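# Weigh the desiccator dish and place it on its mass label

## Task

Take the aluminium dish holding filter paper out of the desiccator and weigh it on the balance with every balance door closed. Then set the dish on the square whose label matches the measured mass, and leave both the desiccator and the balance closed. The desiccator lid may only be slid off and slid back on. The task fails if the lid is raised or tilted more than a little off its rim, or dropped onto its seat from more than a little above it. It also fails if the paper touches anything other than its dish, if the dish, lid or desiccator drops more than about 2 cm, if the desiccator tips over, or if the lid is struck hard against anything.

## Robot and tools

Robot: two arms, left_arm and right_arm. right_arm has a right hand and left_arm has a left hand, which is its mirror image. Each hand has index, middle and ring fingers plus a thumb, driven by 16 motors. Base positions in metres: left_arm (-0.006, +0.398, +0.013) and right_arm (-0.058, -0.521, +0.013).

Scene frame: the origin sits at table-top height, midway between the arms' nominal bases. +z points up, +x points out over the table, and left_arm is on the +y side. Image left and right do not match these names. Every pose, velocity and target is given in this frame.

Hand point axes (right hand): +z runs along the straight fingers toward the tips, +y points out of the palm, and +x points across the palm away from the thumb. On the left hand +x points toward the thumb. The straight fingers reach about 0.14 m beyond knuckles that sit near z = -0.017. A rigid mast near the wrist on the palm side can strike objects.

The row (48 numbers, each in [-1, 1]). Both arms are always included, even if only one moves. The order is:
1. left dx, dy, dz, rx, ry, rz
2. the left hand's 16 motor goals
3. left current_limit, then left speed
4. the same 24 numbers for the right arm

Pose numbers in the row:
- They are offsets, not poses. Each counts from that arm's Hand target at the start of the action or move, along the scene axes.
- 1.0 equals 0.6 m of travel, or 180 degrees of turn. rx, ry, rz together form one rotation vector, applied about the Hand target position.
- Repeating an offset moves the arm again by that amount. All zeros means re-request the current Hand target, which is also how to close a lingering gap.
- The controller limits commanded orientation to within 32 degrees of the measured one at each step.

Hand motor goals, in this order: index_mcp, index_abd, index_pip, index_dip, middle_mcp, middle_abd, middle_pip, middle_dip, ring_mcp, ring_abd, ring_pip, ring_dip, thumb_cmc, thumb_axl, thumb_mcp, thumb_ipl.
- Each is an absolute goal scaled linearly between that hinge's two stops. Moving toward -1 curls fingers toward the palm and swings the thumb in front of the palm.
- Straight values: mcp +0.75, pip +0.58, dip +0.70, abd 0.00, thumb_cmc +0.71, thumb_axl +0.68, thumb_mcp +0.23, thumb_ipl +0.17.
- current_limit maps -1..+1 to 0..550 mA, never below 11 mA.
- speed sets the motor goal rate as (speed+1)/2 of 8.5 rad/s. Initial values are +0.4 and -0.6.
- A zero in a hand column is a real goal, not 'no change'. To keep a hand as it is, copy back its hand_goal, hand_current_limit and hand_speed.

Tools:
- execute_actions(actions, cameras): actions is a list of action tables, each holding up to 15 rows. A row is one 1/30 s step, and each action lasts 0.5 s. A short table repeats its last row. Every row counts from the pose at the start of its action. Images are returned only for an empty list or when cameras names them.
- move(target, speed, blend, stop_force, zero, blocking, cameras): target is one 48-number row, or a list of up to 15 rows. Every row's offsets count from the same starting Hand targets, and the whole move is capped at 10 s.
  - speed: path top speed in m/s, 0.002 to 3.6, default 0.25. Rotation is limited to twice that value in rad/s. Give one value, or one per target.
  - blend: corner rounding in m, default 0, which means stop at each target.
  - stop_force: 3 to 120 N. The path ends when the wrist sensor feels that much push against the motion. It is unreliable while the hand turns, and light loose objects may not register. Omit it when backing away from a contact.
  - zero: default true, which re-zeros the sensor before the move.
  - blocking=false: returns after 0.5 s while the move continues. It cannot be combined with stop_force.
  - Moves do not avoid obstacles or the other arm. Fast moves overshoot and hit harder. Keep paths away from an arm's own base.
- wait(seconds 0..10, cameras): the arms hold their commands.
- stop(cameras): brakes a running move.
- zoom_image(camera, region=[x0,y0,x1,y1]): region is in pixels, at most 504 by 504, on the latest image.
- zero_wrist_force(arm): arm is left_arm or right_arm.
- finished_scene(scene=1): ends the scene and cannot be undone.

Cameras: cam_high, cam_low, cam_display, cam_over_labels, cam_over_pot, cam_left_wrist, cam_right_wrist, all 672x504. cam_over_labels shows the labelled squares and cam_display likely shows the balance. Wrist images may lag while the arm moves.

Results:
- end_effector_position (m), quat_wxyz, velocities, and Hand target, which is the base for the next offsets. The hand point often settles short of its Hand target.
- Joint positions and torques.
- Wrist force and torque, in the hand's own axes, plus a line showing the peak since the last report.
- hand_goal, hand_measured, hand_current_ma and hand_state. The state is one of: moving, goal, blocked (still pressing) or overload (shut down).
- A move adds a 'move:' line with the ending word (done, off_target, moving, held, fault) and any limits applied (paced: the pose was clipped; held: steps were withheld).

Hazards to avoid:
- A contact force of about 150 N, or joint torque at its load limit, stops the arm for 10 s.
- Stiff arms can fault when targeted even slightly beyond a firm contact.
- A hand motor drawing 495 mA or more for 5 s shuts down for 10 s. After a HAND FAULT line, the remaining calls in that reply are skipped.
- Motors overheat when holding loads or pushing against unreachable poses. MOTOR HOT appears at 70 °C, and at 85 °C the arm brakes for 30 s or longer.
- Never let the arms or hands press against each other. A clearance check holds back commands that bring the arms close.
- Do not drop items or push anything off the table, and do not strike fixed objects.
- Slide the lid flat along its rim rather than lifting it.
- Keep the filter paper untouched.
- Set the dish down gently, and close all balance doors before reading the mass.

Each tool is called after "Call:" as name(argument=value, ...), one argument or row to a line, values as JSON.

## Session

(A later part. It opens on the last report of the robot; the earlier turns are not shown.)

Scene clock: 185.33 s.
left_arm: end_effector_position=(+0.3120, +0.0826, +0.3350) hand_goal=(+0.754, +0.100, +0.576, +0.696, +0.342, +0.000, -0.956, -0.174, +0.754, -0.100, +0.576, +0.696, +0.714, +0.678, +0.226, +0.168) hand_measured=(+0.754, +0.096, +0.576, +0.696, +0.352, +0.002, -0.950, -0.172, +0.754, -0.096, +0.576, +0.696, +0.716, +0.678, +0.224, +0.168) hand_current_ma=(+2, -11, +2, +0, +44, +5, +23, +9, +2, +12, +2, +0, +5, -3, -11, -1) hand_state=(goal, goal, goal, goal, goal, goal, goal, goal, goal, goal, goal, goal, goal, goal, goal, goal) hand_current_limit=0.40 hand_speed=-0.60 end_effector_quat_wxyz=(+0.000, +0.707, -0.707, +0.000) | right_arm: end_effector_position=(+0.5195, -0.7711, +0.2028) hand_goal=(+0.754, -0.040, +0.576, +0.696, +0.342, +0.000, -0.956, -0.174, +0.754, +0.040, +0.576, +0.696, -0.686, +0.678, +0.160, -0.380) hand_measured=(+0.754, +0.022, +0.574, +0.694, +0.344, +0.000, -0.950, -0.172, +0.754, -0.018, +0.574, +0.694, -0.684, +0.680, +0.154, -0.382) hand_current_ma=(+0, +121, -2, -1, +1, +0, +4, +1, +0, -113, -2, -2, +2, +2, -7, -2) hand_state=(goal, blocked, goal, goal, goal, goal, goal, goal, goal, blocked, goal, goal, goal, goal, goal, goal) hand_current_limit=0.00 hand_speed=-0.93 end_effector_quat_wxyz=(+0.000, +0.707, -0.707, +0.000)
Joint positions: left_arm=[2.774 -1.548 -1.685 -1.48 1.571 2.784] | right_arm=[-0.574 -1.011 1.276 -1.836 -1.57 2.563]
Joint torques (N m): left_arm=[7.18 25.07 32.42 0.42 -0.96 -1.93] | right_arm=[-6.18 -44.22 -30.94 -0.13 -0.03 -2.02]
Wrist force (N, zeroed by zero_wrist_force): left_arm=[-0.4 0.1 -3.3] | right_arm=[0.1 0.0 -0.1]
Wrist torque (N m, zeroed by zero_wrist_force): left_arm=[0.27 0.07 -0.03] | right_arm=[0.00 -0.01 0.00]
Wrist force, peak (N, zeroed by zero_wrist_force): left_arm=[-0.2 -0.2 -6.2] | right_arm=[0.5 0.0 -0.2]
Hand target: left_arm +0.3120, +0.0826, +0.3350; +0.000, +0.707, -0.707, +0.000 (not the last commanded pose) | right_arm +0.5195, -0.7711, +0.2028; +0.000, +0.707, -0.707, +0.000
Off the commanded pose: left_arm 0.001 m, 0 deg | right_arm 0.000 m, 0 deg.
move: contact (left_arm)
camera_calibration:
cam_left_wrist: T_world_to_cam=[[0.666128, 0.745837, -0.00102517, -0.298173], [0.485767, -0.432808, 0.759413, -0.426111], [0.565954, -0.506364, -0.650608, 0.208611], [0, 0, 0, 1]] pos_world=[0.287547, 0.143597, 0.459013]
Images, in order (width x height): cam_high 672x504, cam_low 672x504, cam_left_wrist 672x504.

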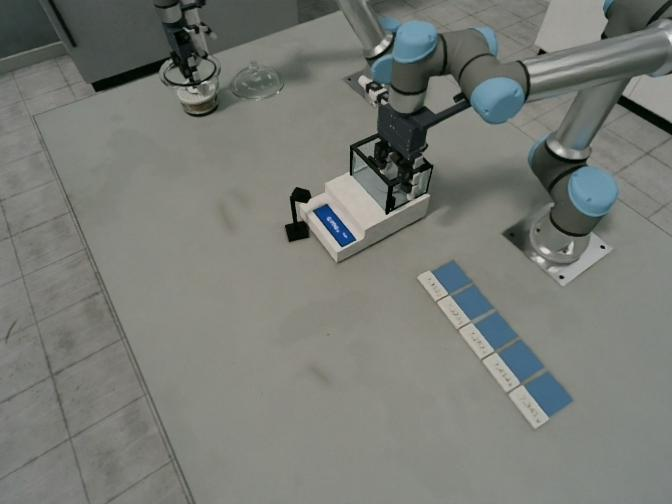

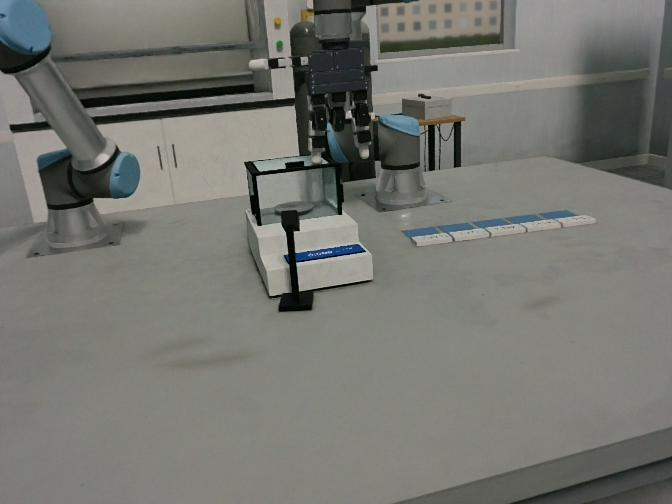

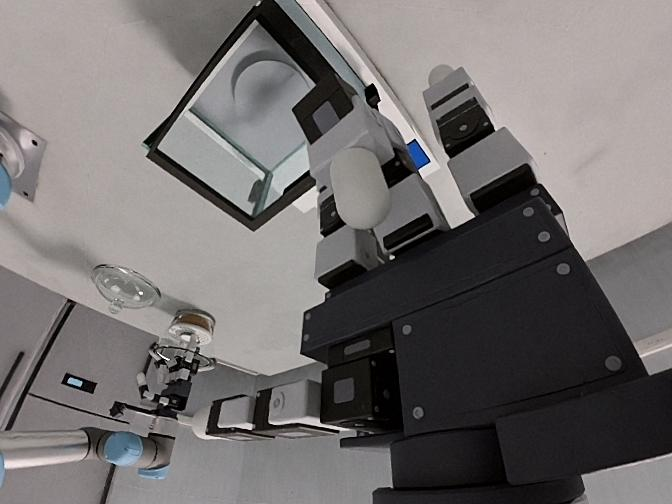

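Call:
move(
  target=[
    [0,0,0.03,0,0,0, 0.754,0.1,0.576,0.696,0.342,0,-0.956,-0.174,0.754,-0.1,0.576,0.696,0.714,0.678,0.226,0.168,0.4,-0.6, 0,0,0,0,0,0, 0.754,-0.04,0.576,0.696,0.342,0,-0.956,-0.174,0.754,0.04,0.576,0.696,-0.686,0.678,0.16,-0.38,0,-0.93],
    [0.07,-0.0767,0.03,0,0,0, 0.754,0.1,0.576,0.696,0.342,0,-0.956,-0.174,0.754,-0.1,0.576,0.696,0.714,0.678,0.226,0.168,0.4,-0.6, 0,0,0,0,0,0, 0.754,-0.04,0.576,0.696,0.342,0,-0.956,-0.174,0.754,0.04,0.576,0.696,-0.686,0.678,0.16,-0.38,0,-0.93],
    [0.07,-0.0767,0.0042,0,0,0, 0.754,0.1,0.576,0.696,0.342,0,-0.956,-0.174,0.754,-0.1,0.576,0.696,0.714,0.678,0.226,0.168,0.4,-0.6, 0,0,0,0,0,0, 0.754,-0.04,0.576,0.696,0.342,0,-0.956,-0.174,0.754,0.04,0.576,0.696,-0.686,0.678,0.16,-0.38,0,-0.93],
  ],
  speed=0.08,
  cameras=["cam_left_wrist","cam_high","cam_low"],
)

Call:
zoom_image(
  camera="cam_left_wrist",
  region=[130, 30, 400, 250],
)

Call:
zoom_image(
  camera="cam_low",
  region=[240, 120, 360, 220],
)

Call:
zoom_image(
  camera="cam_high",
  region=[330, 110, 450, 230],
)

Scene clock: 189.93 s.
left_arm: end_effector_position=(+0.3540, +0.0366, +0.3377) hand_goal=(+0.754, +0.100, +0.576, +0.696, +0.342, +0.000, -0.956, -0.174, +0.754, -0.100, +0.576, +0.696, +0.714, +0.678, +0.226, +0.168) hand_measured=(+0.754, +0.096, +0.576, +0.696, +0.352, +0.002, -0.950, -0.172, +0.754, -0.096, +0.576, +0.696, +0.716, +0.678, +0.224, +0.168) hand_current_ma=(+1, -11, +2, +0, +44, +5, +23, +9, +2, +12, +2, +0, +5, -3, -11, -1) hand_state=(goal, goal, goal, goal, goal, goal, goal, goal, goal, goal, goal, goal, goal, goal, goal, goal) hand_current_limit=0.40 hand_speed=-0.60 end_effector_quat_wxyz=(+0.000, +0.707, -0.707, +0.000) | right_arm: end_effector_position=(+0.5195, -0.7711, +0.2028) hand_goal=(+0.754, -0.040, +0.576, +0.696, +0.342, +0.000, -0.956, -0.174, +0.754, +0.040, +0.576, +0.696, -0.686, +0.678, +0.160, -0.380) hand_measured=(+0.754, +0.022, +0.574, +0.694, +0.344, +0.000, -0.950, -0.172, +0.754, -0.018, +0.574, +0.694, -0.684, +0.680, +0.154, -0.382) hand_current_ma=(+0, +121, -2, -1, +1, +0, +4, +1, +0, -113, -2, -2, +2, +2, -7, -2) hand_state=(goal, blocked, goal, goal, goal, goal, goal, goal, goal, blocked, goal, goal, goal, goal, goal, goal) hand_current_limit=0.00 hand_speed=-0.93 end_effector_quat_wxyz=(+0.000, +0.707, -0.707, +0.000)
Joint positions: left_arm=[2.722 -1.696 -1.522 -1.495 1.571 2.731] | right_arm=[-0.574 -1.011 1.276 -1.836 -1.57 2.563]
Joint torques (N m): left_arm=[-7.07 21.23 9.01 3.86 -0.59 -2.11] | right_arm=[-5.64 -40.34 -31.22 -0.28 -0.13 -1.88]
Wrist force (N, zeroed by zero_wrist_force): left_arm=[0.1 -0.4 0.3] | right_arm=[0.2 0.1 -0.2]
Wrist torque (N m, zeroed by zero_wrist_force): left_arm=[-0.08 -0.01 0.03] | right_arm=[0.03 -0.02 0.01]
Wrist force, peak (N, zeroed by zero_wrist_force): left_arm=[-0.3 -0.5 -3.9] | right_arm=[0.5 0.0 0.0]
Hand target: left_arm +0.3540, +0.0366, +0.3375; +0.000, +0.707, -0.707, +0.000 | right_arm +0.5195, -0.7711, +0.2028; +0.000, +0.707, -0.707, +0.000
Off the commanded pose: left_arm 0.000 m, 0 deg | right_arm 0.000 m, 0 deg.
move: done
camera_calibration:
cam_left_wrist: T_world_to_cam=[[0.666164, 0.745804, -0.000968759, -0.291807], [0.485717, -0.432864, 0.759413, -0.468402], [0.565954, -0.506364, -0.650608, 0.163362], [0, 0, 0, 1]] pos_world=[0.329447, 0.0975971, 0.461713]
Images, in order (width x height): cam_high 672x504, cam_low 672x504, cam_left_wrist 672x504.

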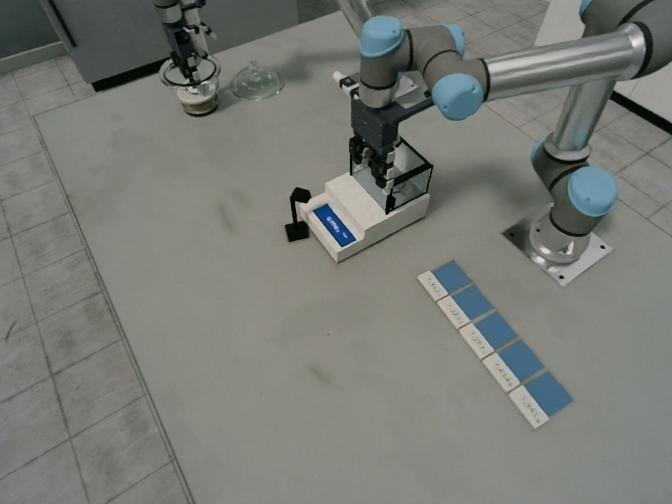

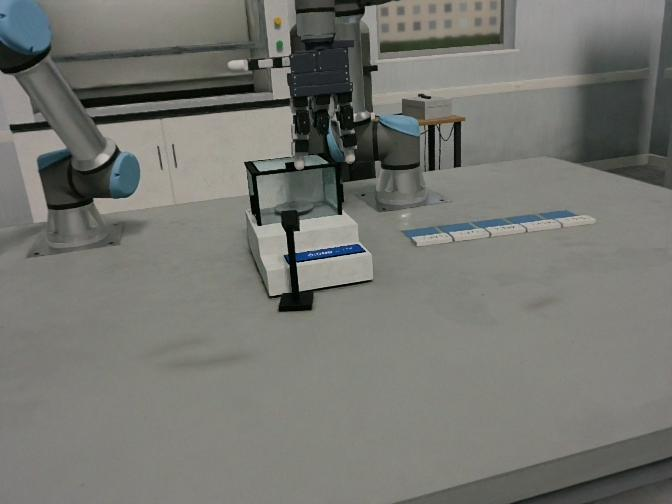

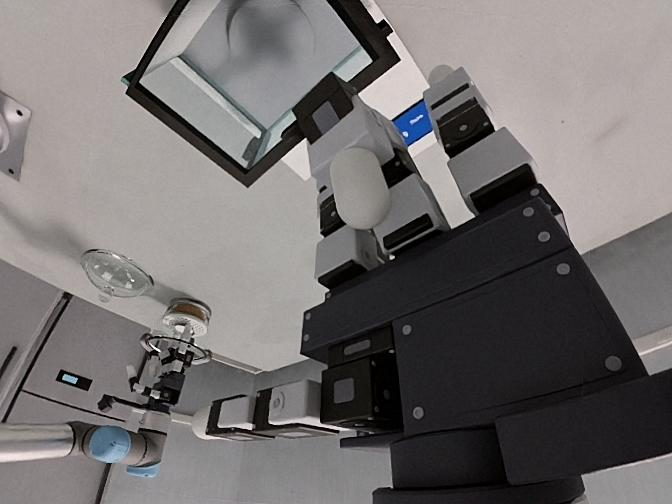

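Scaled by 1.867 from the camera's 672x504 image, which has a finer 960x720 frame.

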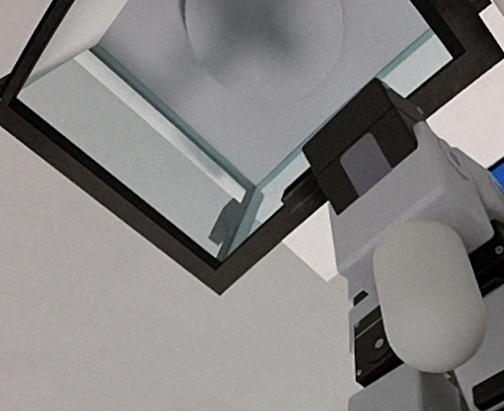

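Scaled by 4.200.

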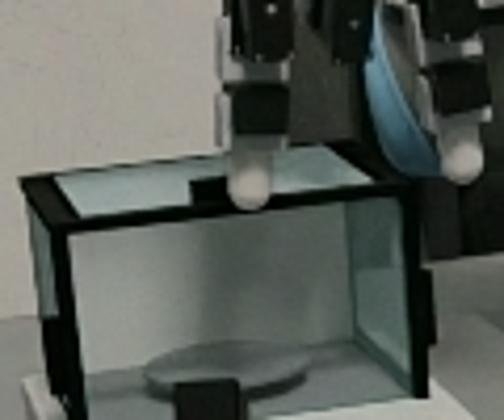

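Scaled by 4.200.

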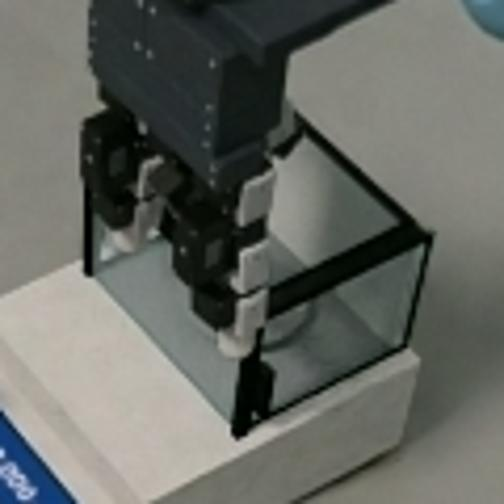

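Call:
move(
  target=[
    [0,-0.01,0,0,0,0, 0.754,0.1,0.576,0.696,0.342,0,-0.956,-0.174,0.754,-0.1,0.576,0.696,0.714,0.678,0.226,0.168,0.4,-0.6, 0,0,0,0,0,0, 0.754,-0.04,0.576,0.696,0.342,0,-0.956,-0.174,0.754,0.04,0.576,0.696,-0.686,0.678,0.16,-0.38,0,-0.93],
  ],
  speed=0.03,
  cameras=[],
)

Call:
zero_wrist_force(
  arm="left_arm",
)

Call:
move(
  target=[-0.075,0,0,0,0,0, 0.754,0.1,0.576,0.696,0.342,0,-0.956,-0.174,0.754,-0.1,0.576,0.696,0.714,0.678,0.226,0.168,0.4,-0.6, 0,0,0,0,0,0, 0.754,-0.04,0.576,0.696,0.342,0,-0.956,-0.174,0.754,0.04,0.576,0.696,-0.686,0.678,0.16,-0.38,0,-0.93],
  speed=0.02,
  stop_force=3,
  cameras=["cam_left_wrist","cam_high","cam_low"],
)

Call:
zoom_image(
  camera="cam_left_wrist",
  region=[130, 30, 400, 250],
)

Call:
zoom_image(
  camera="cam_low",
  region=[240, 120, 360, 220],
)

Scene clock: 192.10 s.
left_arm: end_effector_position=(+0.3540, +0.0308, +0.3375) hand_goal=(+0.754, +0.100, +0.576, +0.696, +0.342, +0.000, -0.956, -0.174, +0.754, -0.100, +0.576, +0.696, +0.714, +0.678, +0.226, +0.168) hand_measured=(+0.754, +0.096, +0.576, +0.696, +0.352, +0.002, -0.950, -0.172, +0.754, -0.096, +0.576, +0.696, +0.716, +0.678, +0.224, +0.168) hand_current_ma=(+1, -11, +2, +0, +44, +5, +23, +9, +2, +12, +2, +0, +5, -3, -11, -1) hand_state=(goal, goal, goal, goal, goal, goal, goal, goal, goal, goal, goal, goal, goal, goal, goal, goal) hand_current_limit=0.40 hand_speed=-0.60 end_effector_quat_wxyz=(+0.000, +0.707, -0.707, +0.000) | right_arm: end_effector_position=(+0.5195, -0.7711, +0.2028) hand_goal=(+0.754, -0.040, +0.576, +0.696, +0.342, +0.000, -0.956, -0.174, +0.754, +0.040, +0.576, +0.696, -0.686, +0.678, +0.160, -0.380) hand_measured=(+0.754, +0.022, +0.574, +0.694, +0.344, +0.000, -0.950, -0.172, +0.754, -0.018, +0.574, +0.694, -0.684, +0.680, +0.154, -0.382) hand_current_ma=(+0, +121, -2, -1, +1, +0, +4, +1, +0, -113, -2, -2, +2, +2, -7, -2) hand_state=(goal, blocked, goal, goal, goal, goal, goal, goal, goal, blocked, goal, goal, goal, goal, goal, goal) hand_current_limit=0.00 hand_speed=-0.93 end_effector_quat_wxyz=(+0.000, +0.707, -0.707, +0.000)
Joint positions: left_arm=[2.712 -1.704 -1.512 -1.495 1.571 2.721] | right_arm=[-0.574 -1.011 1.276 -1.836 -1.57 2.563]
Joint torques (N m): left_arm=[-6.88 21.88 33.47 0.82 -1.12 -1.95] | right_arm=[-5.28 -38.44 -31.4 -0.24 -0.13 -1.84]
Wrist force (N, zeroed by zero_wrist_force): left_arm=[0.3 -0.4 0.0] | right_arm=[0.2 -0.1 -0.1]
Wrist torque (N m, zeroed by zero_wrist_force): left_arm=[-0.05 -0.04 0.05] | right_arm=[-0.02 -0.02 0.00]
Wrist force, peak (N, zeroed by zero_wrist_force): left_arm=[-0.4 -0.6 -0.2] | right_arm=[0.6 0.1 0.0]
Hand target: left_arm +0.3540, +0.0306, +0.3375; +0.000, +0.707, -0.707, +0.000 | right_arm +0.5195, -0.7711, +0.2028; +0.000, +0.707, -0.707, +0.000
Off the commanded pose: left_arm 0.000 m, 0 deg | right_arm 0.000 m, 0 deg.
move: done
No camera images: "cameras" was empty.

Wrist force sensor zeroed.

Scene clock: 195.37 s.
left_arm: end_effector_position=(+0.3090, +0.0306, +0.3375) hand_goal=(+0.754, +0.100, +0.576, +0.696, +0.342, +0.000, -0.956, -0.174, +0.754, -0.100, +0.576, +0.696, +0.714, +0.678, +0.226, +0.168) hand_measured=(+0.762, +0.096, +0.580, +0.698, +0.352, +0.002, -0.950, -0.172, +0.754, -0.096, +0.576, +0.696, +0.716, +0.678, +0.224, +0.168) hand_current_ma=(+32, -15, +17, +4, +44, +5, +23, +9, +2, +12, +2, +0, +5, -3, -11, -1) hand_state=(goal, goal, goal, goal, goal, goal, goal, goal, goal, goal, goal, goal, goal, goal, goal, goal) hand_current_limit=0.40 hand_speed=-0.60 end_effector_quat_wxyz=(+0.000, +0.707, -0.707, +0.000) | right_arm: end_effector_position=(+0.5195, -0.7711, +0.2028) hand_goal=(+0.754, -0.040, +0.576, +0.696, +0.342, +0.000, -0.956, -0.174, +0.754, +0.040, +0.576, +0.696, -0.686, +0.678, +0.160, -0.380) hand_measured=(+0.754, +0.022, +0.574, +0.694, +0.344, +0.000, -0.950, -0.172, +0.754, -0.018, +0.574, +0.694, -0.684, +0.680, +0.154, -0.382) hand_current_ma=(+0, +121, -2, -1, +1, +0, +4, +1, +0, -113, -2, -2, +2, +2, -7, -2) hand_state=(goal, blocked, goal, goal, goal, goal, goal, goal, goal, blocked, goal, goal, goal, goal, goal, goal) hand_current_limit=0.00 hand_speed=-0.93 end_effector_quat_wxyz=(+0.000, +0.707, -0.707, +0.000)
Joint positions: left_arm=[2.676 -1.62 -1.605 -1.487 1.571 2.685] | right_arm=[-0.574 -1.011 1.276 -1.836 -1.57 2.563]
Joint torques (N m): left_arm=[-7.48 31.51 9.03 3.51 1.03 -1.98] | right_arm=[-5.41 -37.59 -30.71 -0.26 -0.16 -1.95]
Wrist force (N, zeroed by zero_wrist_force): left_arm=[-0.4 -0.5 -0.2] | right_arm=[0.3 0.1 0.1]
Wrist torque (N m, zeroed by zero_wrist_force): left_arm=[0.09 -0.03 -0.05] | right_arm=[0.00 -0.04 0.02]
Wrist force, peak (N, zeroed by zero_wrist_force): left_arm=[-0.5 -0.7 -0.9] | right_arm=[0.5 -0.2 0.0]
Hand target: left_arm +0.3090, +0.0306, +0.3375; +0.000, +0.707, -0.707, +0.000 | right_arm +0.5195, -0.7711, +0.2028; +0.000, +0.707, -0.707, +0.000
Off the commanded pose: left_arm 0.000 m, 0 deg | right_arm 0.000 m, 0 deg.
move: done
camera_calibration:
cam_left_wrist: T_world_to_cam=[[0.666128, 0.745837, -0.00102545, -0.257322], [0.485724, -0.43277, 0.759462, -0.449024], [0.565991, -0.506397, -0.650551, 0.185628], [0, 0, 0, 1]] pos_world=[0.284447, 0.0915973, 0.461513]
Images, in order (width x height): cam_high 672x504, cam_low 672x504, cam_left_wrist 672x504.

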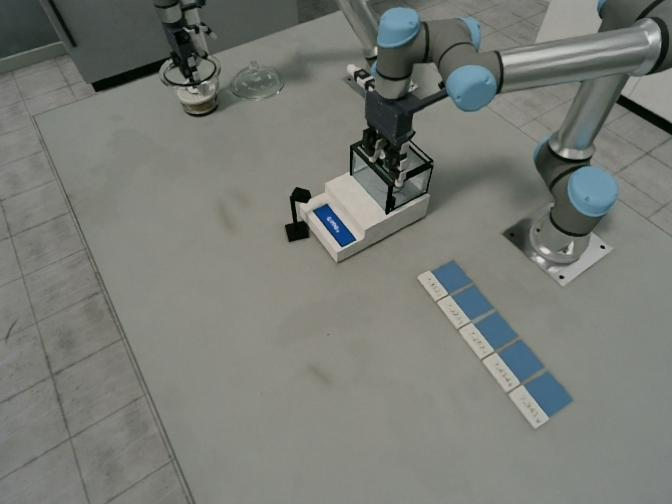

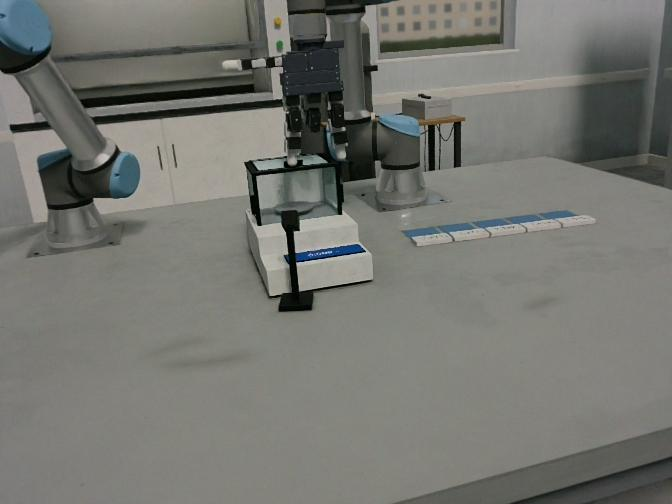

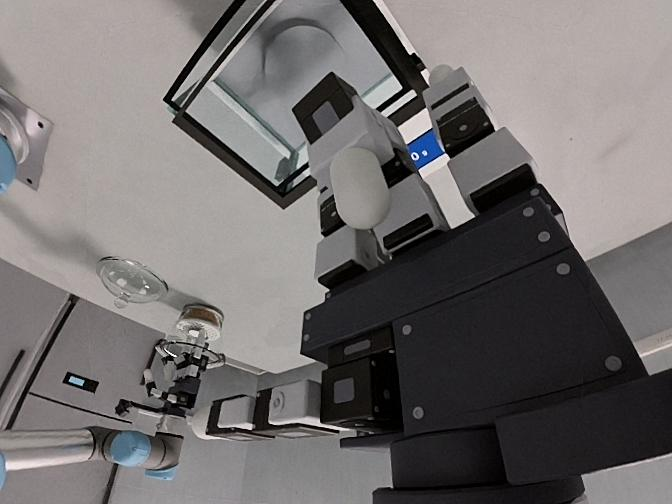

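Scaled by 1.867 from the camera's 672x504 image, which has a finer 960x720 frame.

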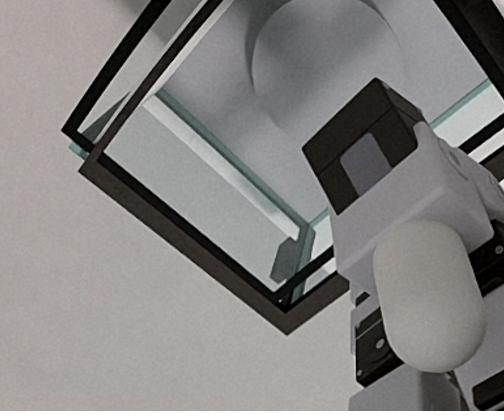

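Scaled by 4.200.

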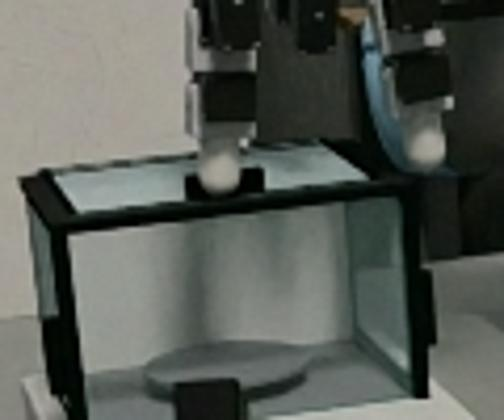

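Call:
move(
  target=[-0.1667,0,0,0,0,0, 0.754,0.1,0.576,0.696,0.342,0,-0.956,-0.174,0.754,-0.1,0.576,0.696,0.714,0.678,0.226,0.168,0.4,-0.6, 0,0,0,0,0,0, 0.754,-0.04,0.576,0.696,0.342,0,-0.956,-0.174,0.754,0.04,0.576,0.696,-0.686,0.678,0.16,-0.38,0,-0.93],
  speed=0.04,
  stop_force=6,
  cameras=["cam_left_wrist","cam_high","cam_low"],
)

Call:
zoom_image(
  camera="cam_high",
  region=[330, 100, 450, 220],
)

Call:
zoom_image(
  camera="cam_low",
  region=[240, 120, 360, 220],
)

Scene clock: 199.73 s.
left_arm: end_effector_position=(+0.2090, +0.0306, +0.3375) hand_goal=(+0.754, +0.100, +0.576, +0.696, +0.342, +0.000, -0.956, -0.174, +0.754, -0.100, +0.576, +0.696, +0.714, +0.678, +0.226, +0.168) hand_measured=(+0.762, +0.094, +0.582, +0.698, +0.352, +0.002, -0.950, -0.172, +0.754, -0.096, +0.576, +0.696, +0.716, +0.678, +0.224, +0.168) hand_current_ma=(+36, -19, +19, +7, +44, +5, +23, +9, +2, +12, +2, +0, +5, -3, -11, -1) hand_state=(goal, goal, goal, goal, goal, goal, goal, goal, goal, goal, goal, goal, goal, goal, goal, goal) hand_current_limit=0.40 hand_speed=-0.60 end_effector_quat_wxyz=(+0.000, +0.707, -0.707, +0.000) | right_arm: end_effector_position=(+0.5195, -0.7711, +0.2028) hand_goal=(+0.754, -0.040, +0.576, +0.696, +0.342, +0.000, -0.956, -0.174, +0.754, +0.040, +0.576, +0.696, -0.686, +0.678, +0.160, -0.380) hand_measured=(+0.754, +0.022, +0.574, +0.694, +0.344, +0.000, -0.950, -0.172, +0.754, -0.018, +0.574, +0.694, -0.684, +0.680, +0.154, -0.382) hand_current_ma=(+0, +121, -2, -1, +1, +0, +4, +1, +0, -113, -2, -2, +2, +2, -7, -2) hand_state=(goal, blocked, goal, goal, goal, goal, goal, goal, goal, blocked, goal, goal, goal, goal, goal, goal) hand_current_limit=0.00 hand_speed=-0.93 end_effector_quat_wxyz=(+0.000, +0.707, -0.707, +0.000)
Joint positions: left_arm=[2.573 -1.446 -1.772 -1.494 1.571 2.582] | right_arm=[-0.574 -1.011 1.276 -1.836 -1.57 2.563]
Joint torques (N m): left_arm=[-7.34 23.83 9.04 0.73 0.93 -2.13] | right_arm=[-4.56 -36.74 -31.35 -0.26 -0.15 -1.93]
Wrist force (N, zeroed by zero_wrist_force): left_arm=[-0.5 -0.5 0.1] | right_arm=[0.3 0.1 -0.1]
Wrist torque (N m, zeroed by zero_wrist_force): left_arm=[0.08 -0.02 -0.07] | right_arm=[0.02 -0.04 0.02]
Wrist force, peak (N, zeroed by zero_wrist_force): left_arm=[-0.6 -0.8 -0.6] | right_arm=[0.4 0.2 0.1]
Hand target: left_arm +0.2090, +0.0306, +0.3375; +0.000, +0.707, -0.707, +0.000 | right_arm +0.5195, -0.7711, +0.2028; +0.000, +0.707, -0.707, +0.000
Off the commanded pose: left_arm 0.000 m, 0 deg | right_arm 0.000 m, 0 deg.
move: done
camera_calibration:
cam_left_wrist: T_world_to_cam=[[0.666128, 0.745837, -0.00102545, -0.190709], [0.485724, -0.43277, 0.759462, -0.400451], [0.565991, -0.506397, -0.650551, 0.242227], [0, 0, 0, 1]] pos_world=[0.184447, 0.0915973, 0.461513]
Images, in order (width x height): cam_high 672x504, cam_low 672x504, cam_left_wrist 672x504.

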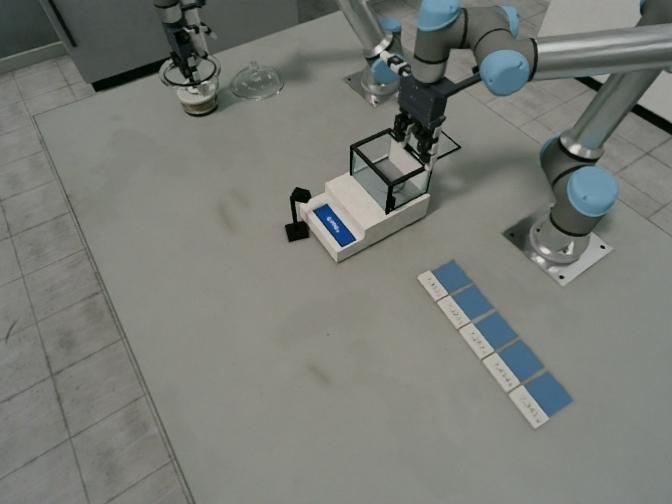

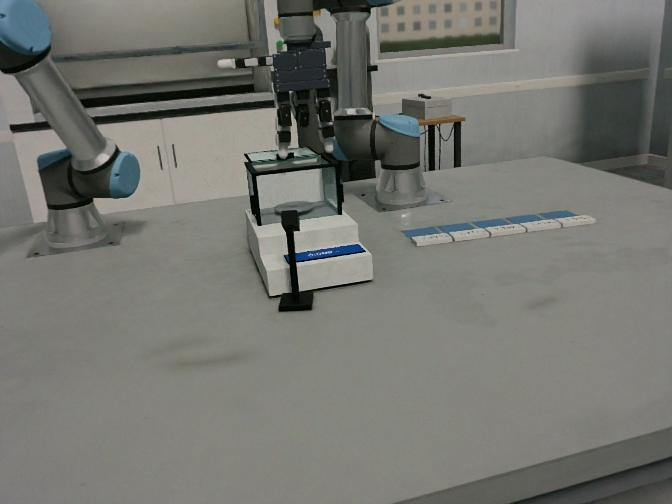

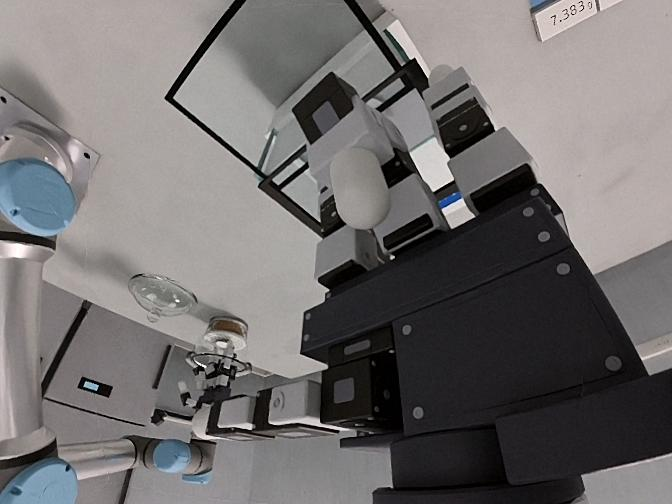

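Scaled by 4.200.

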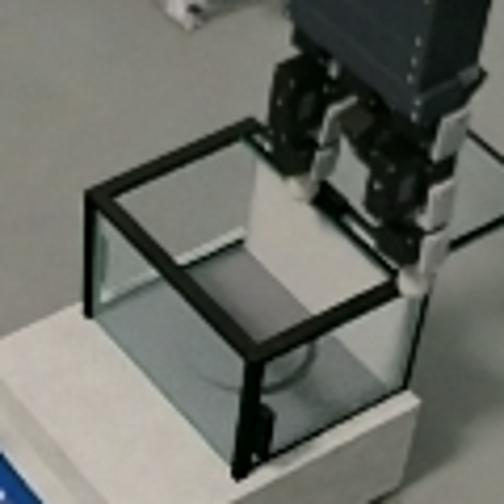

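Scaled by 4.200.

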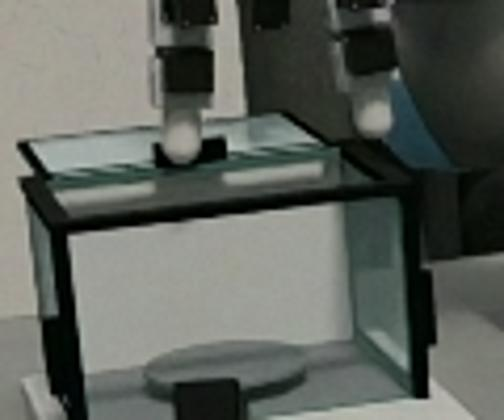

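Call:
move(
  target=[-0.025,0,0,0,0,0, 0.754,0.1,0.576,0.696,0.342,0,-0.956,-0.174,0.754,-0.1,0.576,0.696,0.714,0.678,0.226,0.168,0.4,-0.6, 0,0,0,0,0,0, 0.754,-0.04,0.576,0.696,0.342,0,-0.956,-0.174,0.754,0.04,0.576,0.696,-0.686,0.678,0.16,-0.38,0,-0.93],
  speed=0.02,
  stop_force=4,
  cameras=[],
)

Call:
move(
  target=[
    [0.02,0,0,0,0,0, 0.754,0.1,0.576,0.696,0.342,0,-0.956,-0.174,0.754,-0.1,0.576,0.696,0.714,0.678,0.226,0.168,0.4,-0.6, 0,0,0,0,0,0, 0.754,-0.04,0.576,0.696,0.342,0,-0.956,-0.174,0.754,0.04,0.576,0.696,-0.686,0.678,0.16,-0.38,0,-0.93],
    [0.02,0,0.1,0,0,0, 0.754,0.1,0.576,0.696,0.342,0,-0.956,-0.174,0.754,-0.1,0.576,0.696,0.714,0.678,0.226,0.168,0.4,-0.6, 0,0,0,0,0,0, 0.754,-0.04,0.576,0.696,0.342,0,-0.956,-0.174,0.754,0.04,0.576,0.696,-0.686,0.678,0.16,-0.38,0,-0.93],
    [0.08,0.25,0.1,0,0,0, 0.754,0.1,0.576,0.696,0.342,0,-0.956,-0.174,0.754,-0.1,0.576,0.696,0.714,0.678,0.226,0.168,0.4,-0.6, 0,0,0,0,0,0, 0.754,-0.04,0.576,0.696,0.342,0,-0.956,-0.174,0.754,0.04,0.576,0.696,-0.686,0.678,0.16,-0.38,0,-0.93],
  ],
  speed=[0.05,0.15,0.2],
  blend=[0,0.02,0],
  cameras=["cam_left_wrist","cam_high","cam_low"],
)

Call:
zoom_image(
  camera="cam_left_wrist",
  region=[120, 0, 450, 280],
)

Call:
zoom_image(
  camera="cam_high",
  region=[330, 90, 460, 220],
)

Scene clock: 202.30 s.
left_arm: end_effector_position=(+0.1940, +0.0306, +0.3375) hand_goal=(+0.754, +0.100, +0.576, +0.696, +0.342, +0.000, -0.956, -0.174, +0.754, -0.100, +0.576, +0.696, +0.714, +0.678, +0.226, +0.168) hand_measured=(+0.806, +0.094, +0.610, +0.714, +0.352, +0.002, -0.950, -0.172, +0.754, -0.096, +0.576, +0.696, +0.716, +0.678, +0.224, +0.168) hand_current_ma=(+246, -22, +146, +74, +44, +5, +23, +9, +2, +12, +2, +0, +5, -3, -11, -1) hand_state=(blocked, goal, blocked, goal, goal, goal, goal, goal, goal, goal, goal, goal, goal, goal, goal, goal) hand_current_limit=0.40 hand_speed=-0.60 end_effector_quat_wxyz=(+0.000, +0.707, -0.707, +0.000) | right_arm: end_effector_position=(+0.5195, -0.7711, +0.2028) hand_goal=(+0.754, -0.040, +0.576, +0.696, +0.342, +0.000, -0.956, -0.174, +0.754, +0.040, +0.576, +0.696, -0.686, +0.678, +0.160, -0.380) hand_measured=(+0.754, +0.022, +0.574, +0.694, +0.344, +0.000, -0.950, -0.172, +0.754, -0.018, +0.574, +0.694, -0.684, +0.680, +0.154, -0.382) hand_current_ma=(+0, +121, -2, -1, +1, +0, +4, +1, +0, -113, -2, -2, +2, +2, -7, -2) hand_state=(goal, blocked, goal, goal, goal, goal, goal, goal, goal, blocked, goal, goal, goal, goal, goal, goal) hand_current_limit=0.00 hand_speed=-0.93 end_effector_quat_wxyz=(+0.000, +0.707, -0.707, +0.000)
Joint positions: left_arm=[2.554 -1.421 -1.793 -1.498 1.571 2.564] | right_arm=[-0.574 -1.011 1.276 -1.836 -1.57 2.563]
Joint torques (N m): left_arm=[-8.96 22.17 6.94 -0.25 0.72 -1.88] | right_arm=[-4.9 -37.52 -31.68 -0.44 -0.28 -1.93]
Wrist force (N, zeroed by zero_wrist_force): left_arm=[-0.9 -2.7 -2.4] | right_arm=[0.3 0.1 -0.1]
Wrist torque (N m, zeroed by zero_wrist_force): left_arm=[0.53 0.08 -0.16] | right_arm=[0.01 -0.03 0.02]
Wrist force, peak (N, zeroed by zero_wrist_force): left_arm=[-0.5 -2.9 -2.8] | right_arm=[0.5 0.2 -0.1]
Hand target: left_arm +0.1940, +0.0306, +0.3375; +0.000, +0.707, -0.707, +0.000 | right_arm +0.5195, -0.7711, +0.2028; +0.000, +0.707, -0.707, +0.000
Off the commanded pose: left_arm 0.000 m, 0 deg | right_arm 0.000 m, 0 deg.
move: done
No camera images: "cameras" was empty.

Scene clock: 204.97 s.
left_arm: end_effector_position=(+0.2419, +0.1805, +0.3975) hand_goal=(+0.754, +0.100, +0.576, +0.696, +0.342, +0.000, -0.956, -0.174, +0.754, -0.100, +0.576, +0.696, +0.714, +0.678, +0.226, +0.168) hand_measured=(+0.754, +0.096, +0.578, +0.700, +0.352, +0.002, -0.950, -0.172, +0.754, -0.096, +0.576, +0.696, +0.716, +0.678, +0.224, +0.168) hand_current_ma=(+3, -12, +8, +11, +44, +5, +23, +9, +2, +12, +2, +0, +5, -3, -11, -1) hand_state=(goal, goal, goal, goal, goal, goal, goal, goal, goal, goal, goal, goal, goal, goal, goal, goal) hand_current_limit=0.40 hand_speed=-0.60 end_effector_quat_wxyz=(+0.000, +0.707, -0.707, +0.000) | right_arm: end_effector_position=(+0.5195, -0.7711, +0.2028) hand_goal=(+0.754, -0.040, +0.576, +0.696, +0.342, +0.000, -0.956, -0.174, +0.754, +0.040, +0.576, +0.696, -0.686, +0.678, +0.160, -0.380) hand_measured=(+0.754, +0.022, +0.574, +0.694, +0.344, +0.000, -0.950, -0.172, +0.754, -0.018, +0.574, +0.694, -0.684, +0.680, +0.154, -0.382) hand_current_ma=(+0, +121, -2, -1, +1, +0, +4, +1, +0, -113, -2, -2, +2, +2, -7, -2) hand_state=(goal, blocked, goal, goal, goal, goal, goal, goal, goal, blocked, goal, goal, goal, goal, goal, goal) hand_current_limit=0.00 hand_speed=-0.93 end_effector_quat_wxyz=(+0.000, +0.707, -0.707, +0.000)
Joint positions: left_arm=[2.954 -1.268 -1.755 -1.688 1.571 2.964] | right_arm=[-0.574 -1.011 1.276 -1.836 -1.57 2.563]
Joint torques (N m): left_arm=[7.95 15.84 8.66 0.79 -1.5 1.66] | right_arm=[-3.66 -37.26 -31.42 -0.49 -0.3 -1.94]
Wrist force (N, zeroed by zero_wrist_force): left_arm=[0.0 0.3 0.0] | right_arm=[0.3 0.0 -0.1]
Wrist torque (N m, zeroed by zero_wrist_force): left_arm=[0.03 0.00 -0.08] | right_arm=[0.00 -0.03 0.02]
Wrist force, peak (N, zeroed by zero_wrist_force): left_arm=[-0.4 -2.9 -2.4] | right_arm=[0.5 -0.2 -0.2]
Hand target: left_arm +0.2420, +0.1806, +0.3975; +0.000, +0.707, -0.707, +0.000 | right_arm +0.5195, -0.7711, +0.2028; +0.000, +0.707, -0.707, +0.000
Off the commanded pose: left_arm 0.000 m, 0 deg | right_arm 0.000 m, 0 deg.
move: done
camera_calibration:
cam_left_wrist: T_world_to_cam=[[0.666128, 0.745837, -0.00102545, -0.32443], [0.485724, -0.43277, 0.759462, -0.397176], [0.565991, -0.506397, -0.650551, 0.338491], [0, 0, 0, 1]] pos_world=[0.217447, 0.241497, 0.521513]
Images, in order (width x height): cam_high 672x504, cam_low 672x504, cam_left_wrist 672x504.

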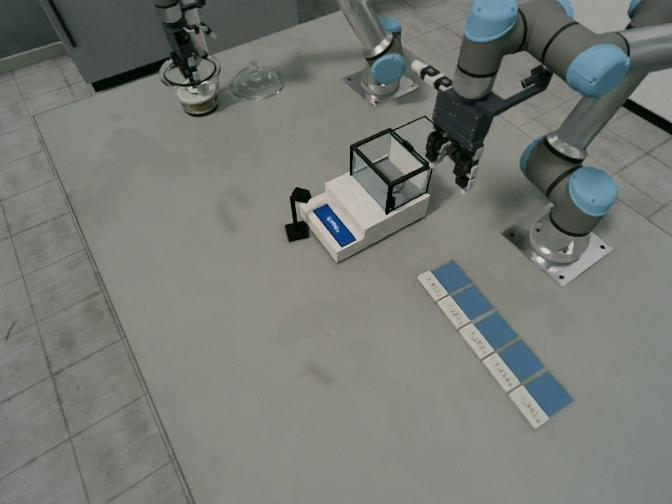

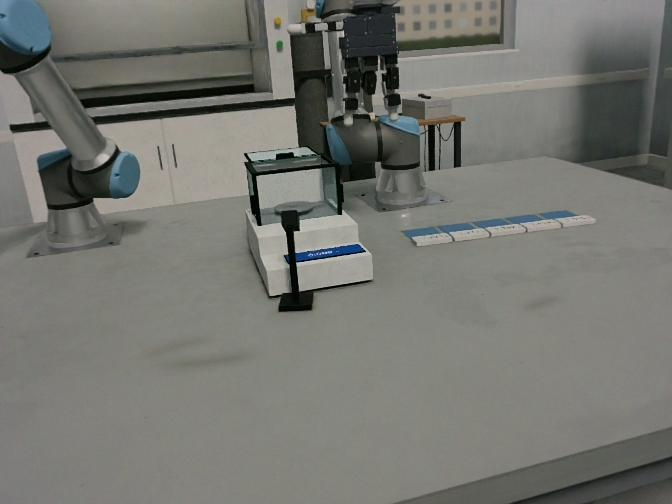

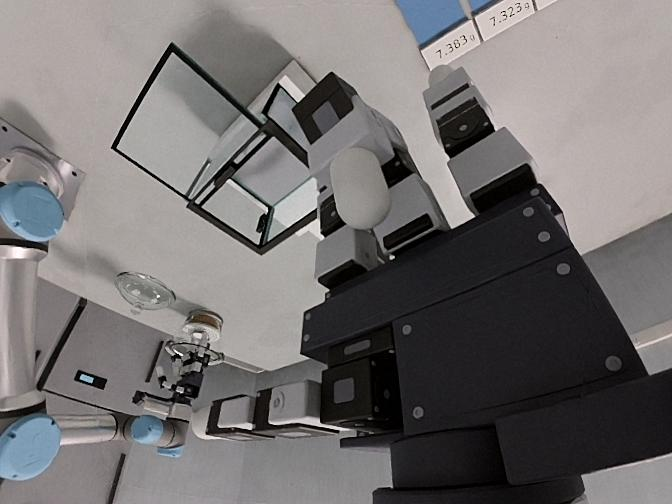

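Scaled by 1.527 from the camera's 672x504 image, which has a finer 960x720 frame.

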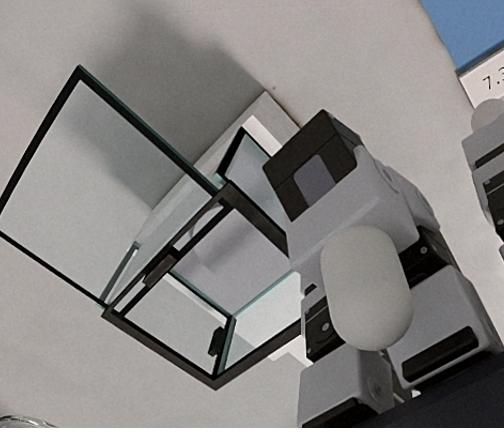

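Scaled by 3.877.

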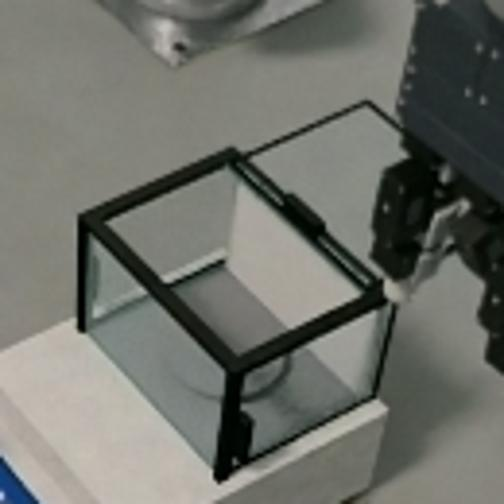

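Call:
move(
  target=[
    [0,0,0,0,0,0, 0.754,0.1,0.576,0.696,1,0,-1,-0.754,0.754,-0.1,0.576,0.696,0.714,0.678,0.226,0.168,0.4,-0.6, 0,0,0,0,0,0, 0.754,-0.04,0.576,0.696,1,0,-1,-0.754,0.754,0.04,0.576,0.696,-0.686,0.678,0.16,-0.38,0.1,-0.9],
    [0.0967,0.449,0.0375,0,0,0, 0.754,0.1,0.576,0.696,1,0,-1,-0.754,0.754,-0.1,0.576,0.696,0.714,0.678,0.226,0.168,0.4,-0.6, 0,0,0.2787,0,0,0, 0.754,-0.04,0.576,0.696,1,0,-1,-0.754,0.754,0.04,0.576,0.696,-0.686,0.678,0.16,-0.38,0.1,-0.9],
  ],
  speed=[0.05,0.12],
  cameras=["cam_right_wrist","cam_high","cam_over_pot"],
)

Call:
zoom_image(
  camera="cam_right_wrist",
  region=[200, 50, 380, 230],
)

Scene clock: 213.47 s.
left_arm: end_effector_position=(+0.3000, +0.4498, +0.4200) hand_goal=(+0.754, +0.100, +0.576, +0.696, +1.000, +0.000, -1.000, -0.754, +0.754, -0.100, +0.576, +0.696, +0.714, +0.678, +0.226, +0.168) hand_measured=(+0.754, +0.096, +0.578, +0.700, +0.982, +0.002, -0.960, -0.682, +0.754, -0.096, +0.576, +0.696, +0.716, +0.678, +0.224, +0.168) hand_current_ma=(+3, -12, +8, +11, -80, +5, +175, +324, +2, +12, +2, +0, +5, -3, -11, -1) hand_state=(goal, goal, goal, goal, goal, goal, blocked, blocked, goal, goal, goal, goal, goal, goal, goal, goal) hand_current_limit=0.40 hand_speed=-0.60 end_effector_quat_wxyz=(+0.000, +0.707, -0.707, +0.000) | right_arm: end_effector_position=(+0.5195, -0.7711, +0.3699) hand_goal=(+0.754, -0.040, +0.576, +0.696, +1.000, +0.000, -1.000, -0.754, +0.754, +0.040, +0.576, +0.696, -0.686, +0.678, +0.160, -0.380) hand_measured=(+0.754, +0.022, +0.574, +0.694, +0.980, +0.000, -0.960, -0.684, +0.754, -0.018, +0.574, +0.694, -0.684, +0.680, +0.154, -0.382) hand_current_ma=(+0, +121, -2, -1, -34, +0, +81, +179, +0, -113, -2, -2, +2, +2, -7, -2) hand_state=(goal, blocked, goal, goal, blocked, goal, blocked, blocked, goal, blocked, goal, goal, goal, goal, goal, goal) hand_current_limit=0.10 hand_speed=-0.90 end_effector_quat_wxyz=(+0.000, +0.707, -0.707, +0.000)
Joint positions: left_arm=[3.661 -1.306 -1.671 -1.735 1.57 3.67] | right_arm=[-0.574 -1.036 0.886 -1.421 -1.57 2.563]
Joint torques (N m): left_arm=[8.21 4.35 34.66 3.69 -1.48 1.68] | right_arm=[-3.95 -35.57 -31.64 0.1 -0.29 0.35]
Wrist force (N, zeroed by zero_wrist_force): left_arm=[-0.5 -0.1 -0.2] | right_arm=[0.1 -0.1 -0.2]
Wrist torque (N m, zeroed by zero_wrist_force): left_arm=[-0.04 0.07 -0.12] | right_arm=[-0.05 -0.01 0.00]
Wrist force, peak (N, zeroed by zero_wrist_force): left_arm=[-1.0 0.1 0.2] | right_arm=[0.4 0.0 0.4]
Hand target: left_arm +0.3000, +0.4500, +0.4200; +0.000, +0.707, -0.707, +0.000 | right_arm +0.5195, -0.7711, +0.3700; +0.000, +0.707, -0.707, +0.000
Off the commanded pose: left_arm 0.000 m, 0 deg | right_arm 0.000 m, 0 deg.
move: done
camera_calibration:
cam_right_wrist: T_world_to_cam=[[-0.60878, 0.793275, 0.0101154, 0.961673], [0.572221, 0.430235, 0.698185, -0.259341], [0.5495, 0.430829, -0.715846, 0.44271], [0, 0, 0, 1]] pos_world=[0.490579, -0.842025, 0.488253]
Images, in order (width x height): cam_high 672x504, cam_over_pot 672x504, cam_right_wrist 672x504.

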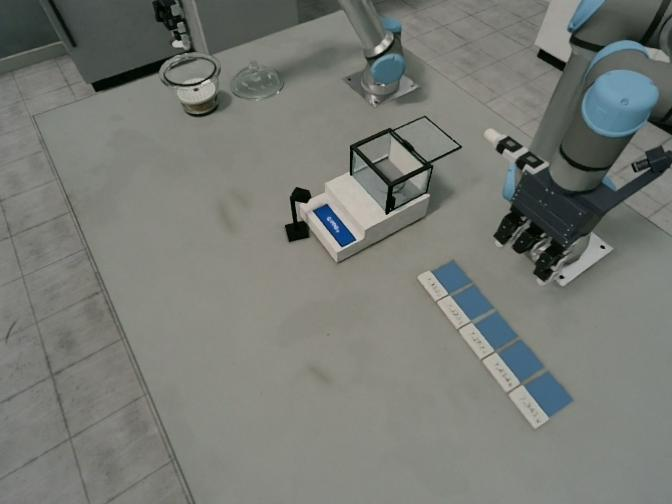

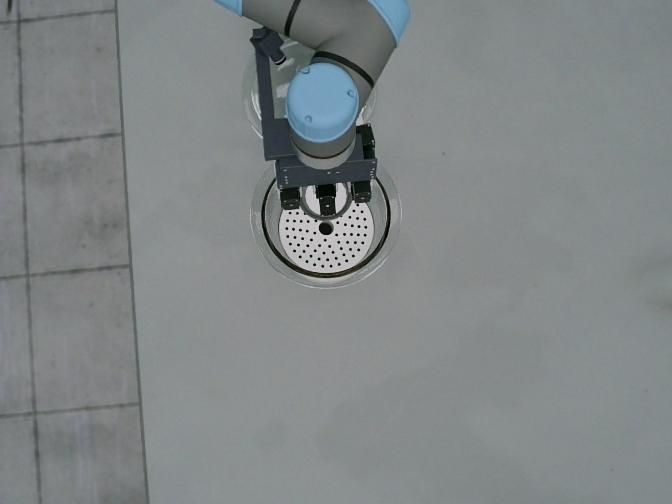

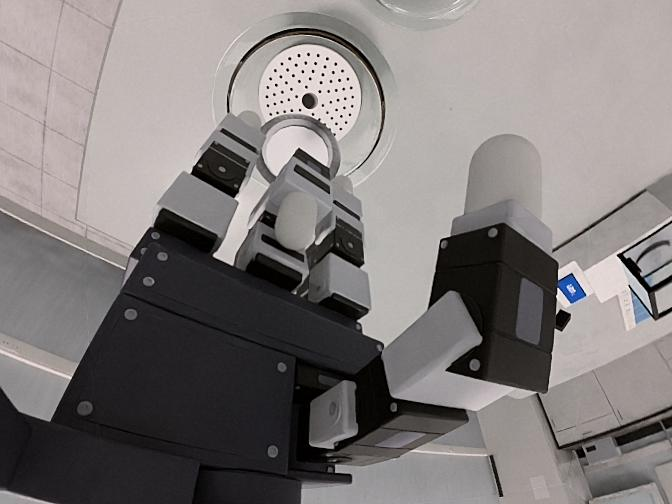

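Scaled by 2.800 from the camera's 672x504 image, which has a finer 960x720 frame.

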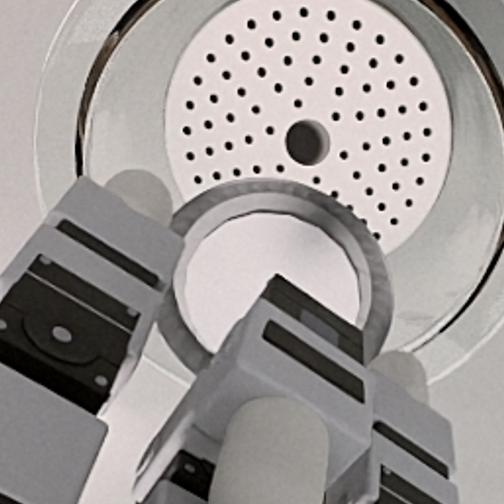

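Call:
move(
  target=[
    [0,0,0,0,0,0, 0.754,0.1,0.576,0.696,0.97,0,-0.95,-0.66,0.754,-0.1,0.576,0.696,0.714,0.678,0.226,0.168,0.4,-0.6, -0.2,0.6,0.01,0,0,0, 0.754,-0.04,0.576,0.696,0.97,0,-0.95,-0.67,0.754,0.04,0.576,0.696,-0.686,0.678,0.16,-0.38,0.1,-0.9],
    [0,0,0,0,0,0, 0.754,0.1,0.576,0.696,0.97,0,-0.95,-0.66,0.754,-0.1,0.576,0.696,0.714,0.678,0.226,0.168,0.4,-0.6, -0.4425,1.31,0.01,0,0,0, 0.754,-0.04,0.576,0.696,0.97,0,-0.95,-0.67,0.754,0.04,0.576,0.696,-0.686,0.678,0.16,-0.38,0.1,-0.9],
  ],
  speed=0.15,
  blend=[0.03,0],
  cameras=["cam_right_wrist","cam_high","cam_low","cam_left_wrist"],
)

Call:
zoom_image(
  camera="cam_right_wrist",
  region=[160, 20, 460, 260],
)

every number of target 2 of 2 must lie in its column's range; nothing of the call was run
Scene clock: 214.03 s.
left_arm: end_effector_position=(+0.3000, +0.4500, +0.4200) hand_goal=(+0.754, +0.100, +0.576, +0.696, +1.000, +0.000, -1.000, -0.754, +0.754, -0.100, +0.576, +0.696, +0.714, +0.678, +0.226, +0.168) hand_measured=(+0.754, +0.096, +0.578, +0.700, +0.982, +0.002, -0.960, -0.682, +0.754, -0.096, +0.576, +0.696, +0.716, +0.678, +0.224, +0.168) hand_current_ma=(+3, -12, +8, +11, -80, +5, +175, +324, +2, +12, +2, +0, +5, -3, -11, -1) hand_state=(goal, goal, goal, goal, goal, goal, blocked, blocked, goal, goal, goal, goal, goal, goal, goal, goal) hand_current_limit=0.40 hand_speed=-0.60 end_effector_quat_wxyz=(+0.000, +0.707, -0.707, +0.000) | right_arm: end_effector_position=(+0.5195, -0.7711, +0.3700) hand_goal=(+0.754, -0.040, +0.576, +0.696, +1.000, +0.000, -1.000, -0.754, +0.754, +0.040, +0.576, +0.696, -0.686, +0.678, +0.160, -0.380) hand_measured=(+0.754, +0.022, +0.574, +0.694, +0.980, +0.000, -0.960, -0.684, +0.754, -0.018, +0.574, +0.694, -0.684, +0.680, +0.154, -0.382) hand_current_ma=(+0, +121, -2, -1, -34, +0, +81, +179, +0, -113, -2, -2, +2, +2, -7, -2) hand_state=(goal, blocked, goal, goal, blocked, goal, blocked, blocked, goal, blocked, goal, goal, goal, goal, goal, goal) hand_current_limit=0.10 hand_speed=-0.90 end_effector_quat_wxyz=(+0.000, +0.707, -0.707, +0.000)
Joint positions: left_arm=[3.661 -1.306 -1.671 -1.735 1.57 3.67] | right_arm=[-0.574 -1.036 0.886 -1.42 -1.57 2.563]
Joint torques (N m): left_arm=[8.16 4.78 33.74 3.62 -1.4 1.63] | right_arm=[0.88 -35.46 -31.89 -0.06 -1.83 1.25]
Wrist force (N, zeroed by zero_wrist_force): left_arm=[0.0 0.2 -0.1] | right_arm=[0.2 0.0 0.1]
Wrist torque (N m, zeroed by zero_wrist_force): left_arm=[-0.01 0.01 -0.09] | right_arm=[-0.05 -0.03 0.01]
Wrist force, peak (N, zeroed by zero_wrist_force): left_arm=[0.0 0.5 0.2] | right_arm=[0.3 0.0 0.2]
Hand target: left_arm +0.3000, +0.4500, +0.4200; +0.000, +0.707, -0.707, +0.000 | right_arm +0.5195, -0.7711, +0.3700; +0.000, +0.707, -0.707, +0.000
Off the commanded pose: left_arm 0.000 m, 0 deg | right_arm 0.000 m, 0 deg.

Scaled by 1.680 from the camera's 672x504 image, which has a finer 960x720 frame.
This view is cut from an older image: the scene may have changed since it was taken.

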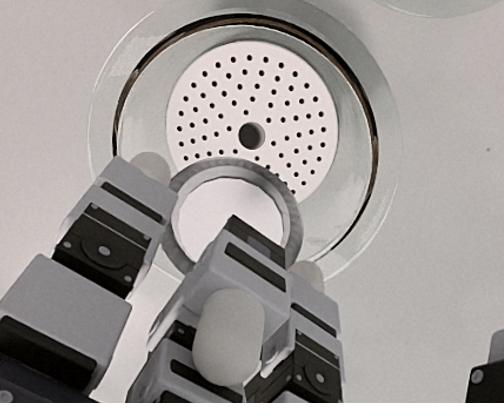

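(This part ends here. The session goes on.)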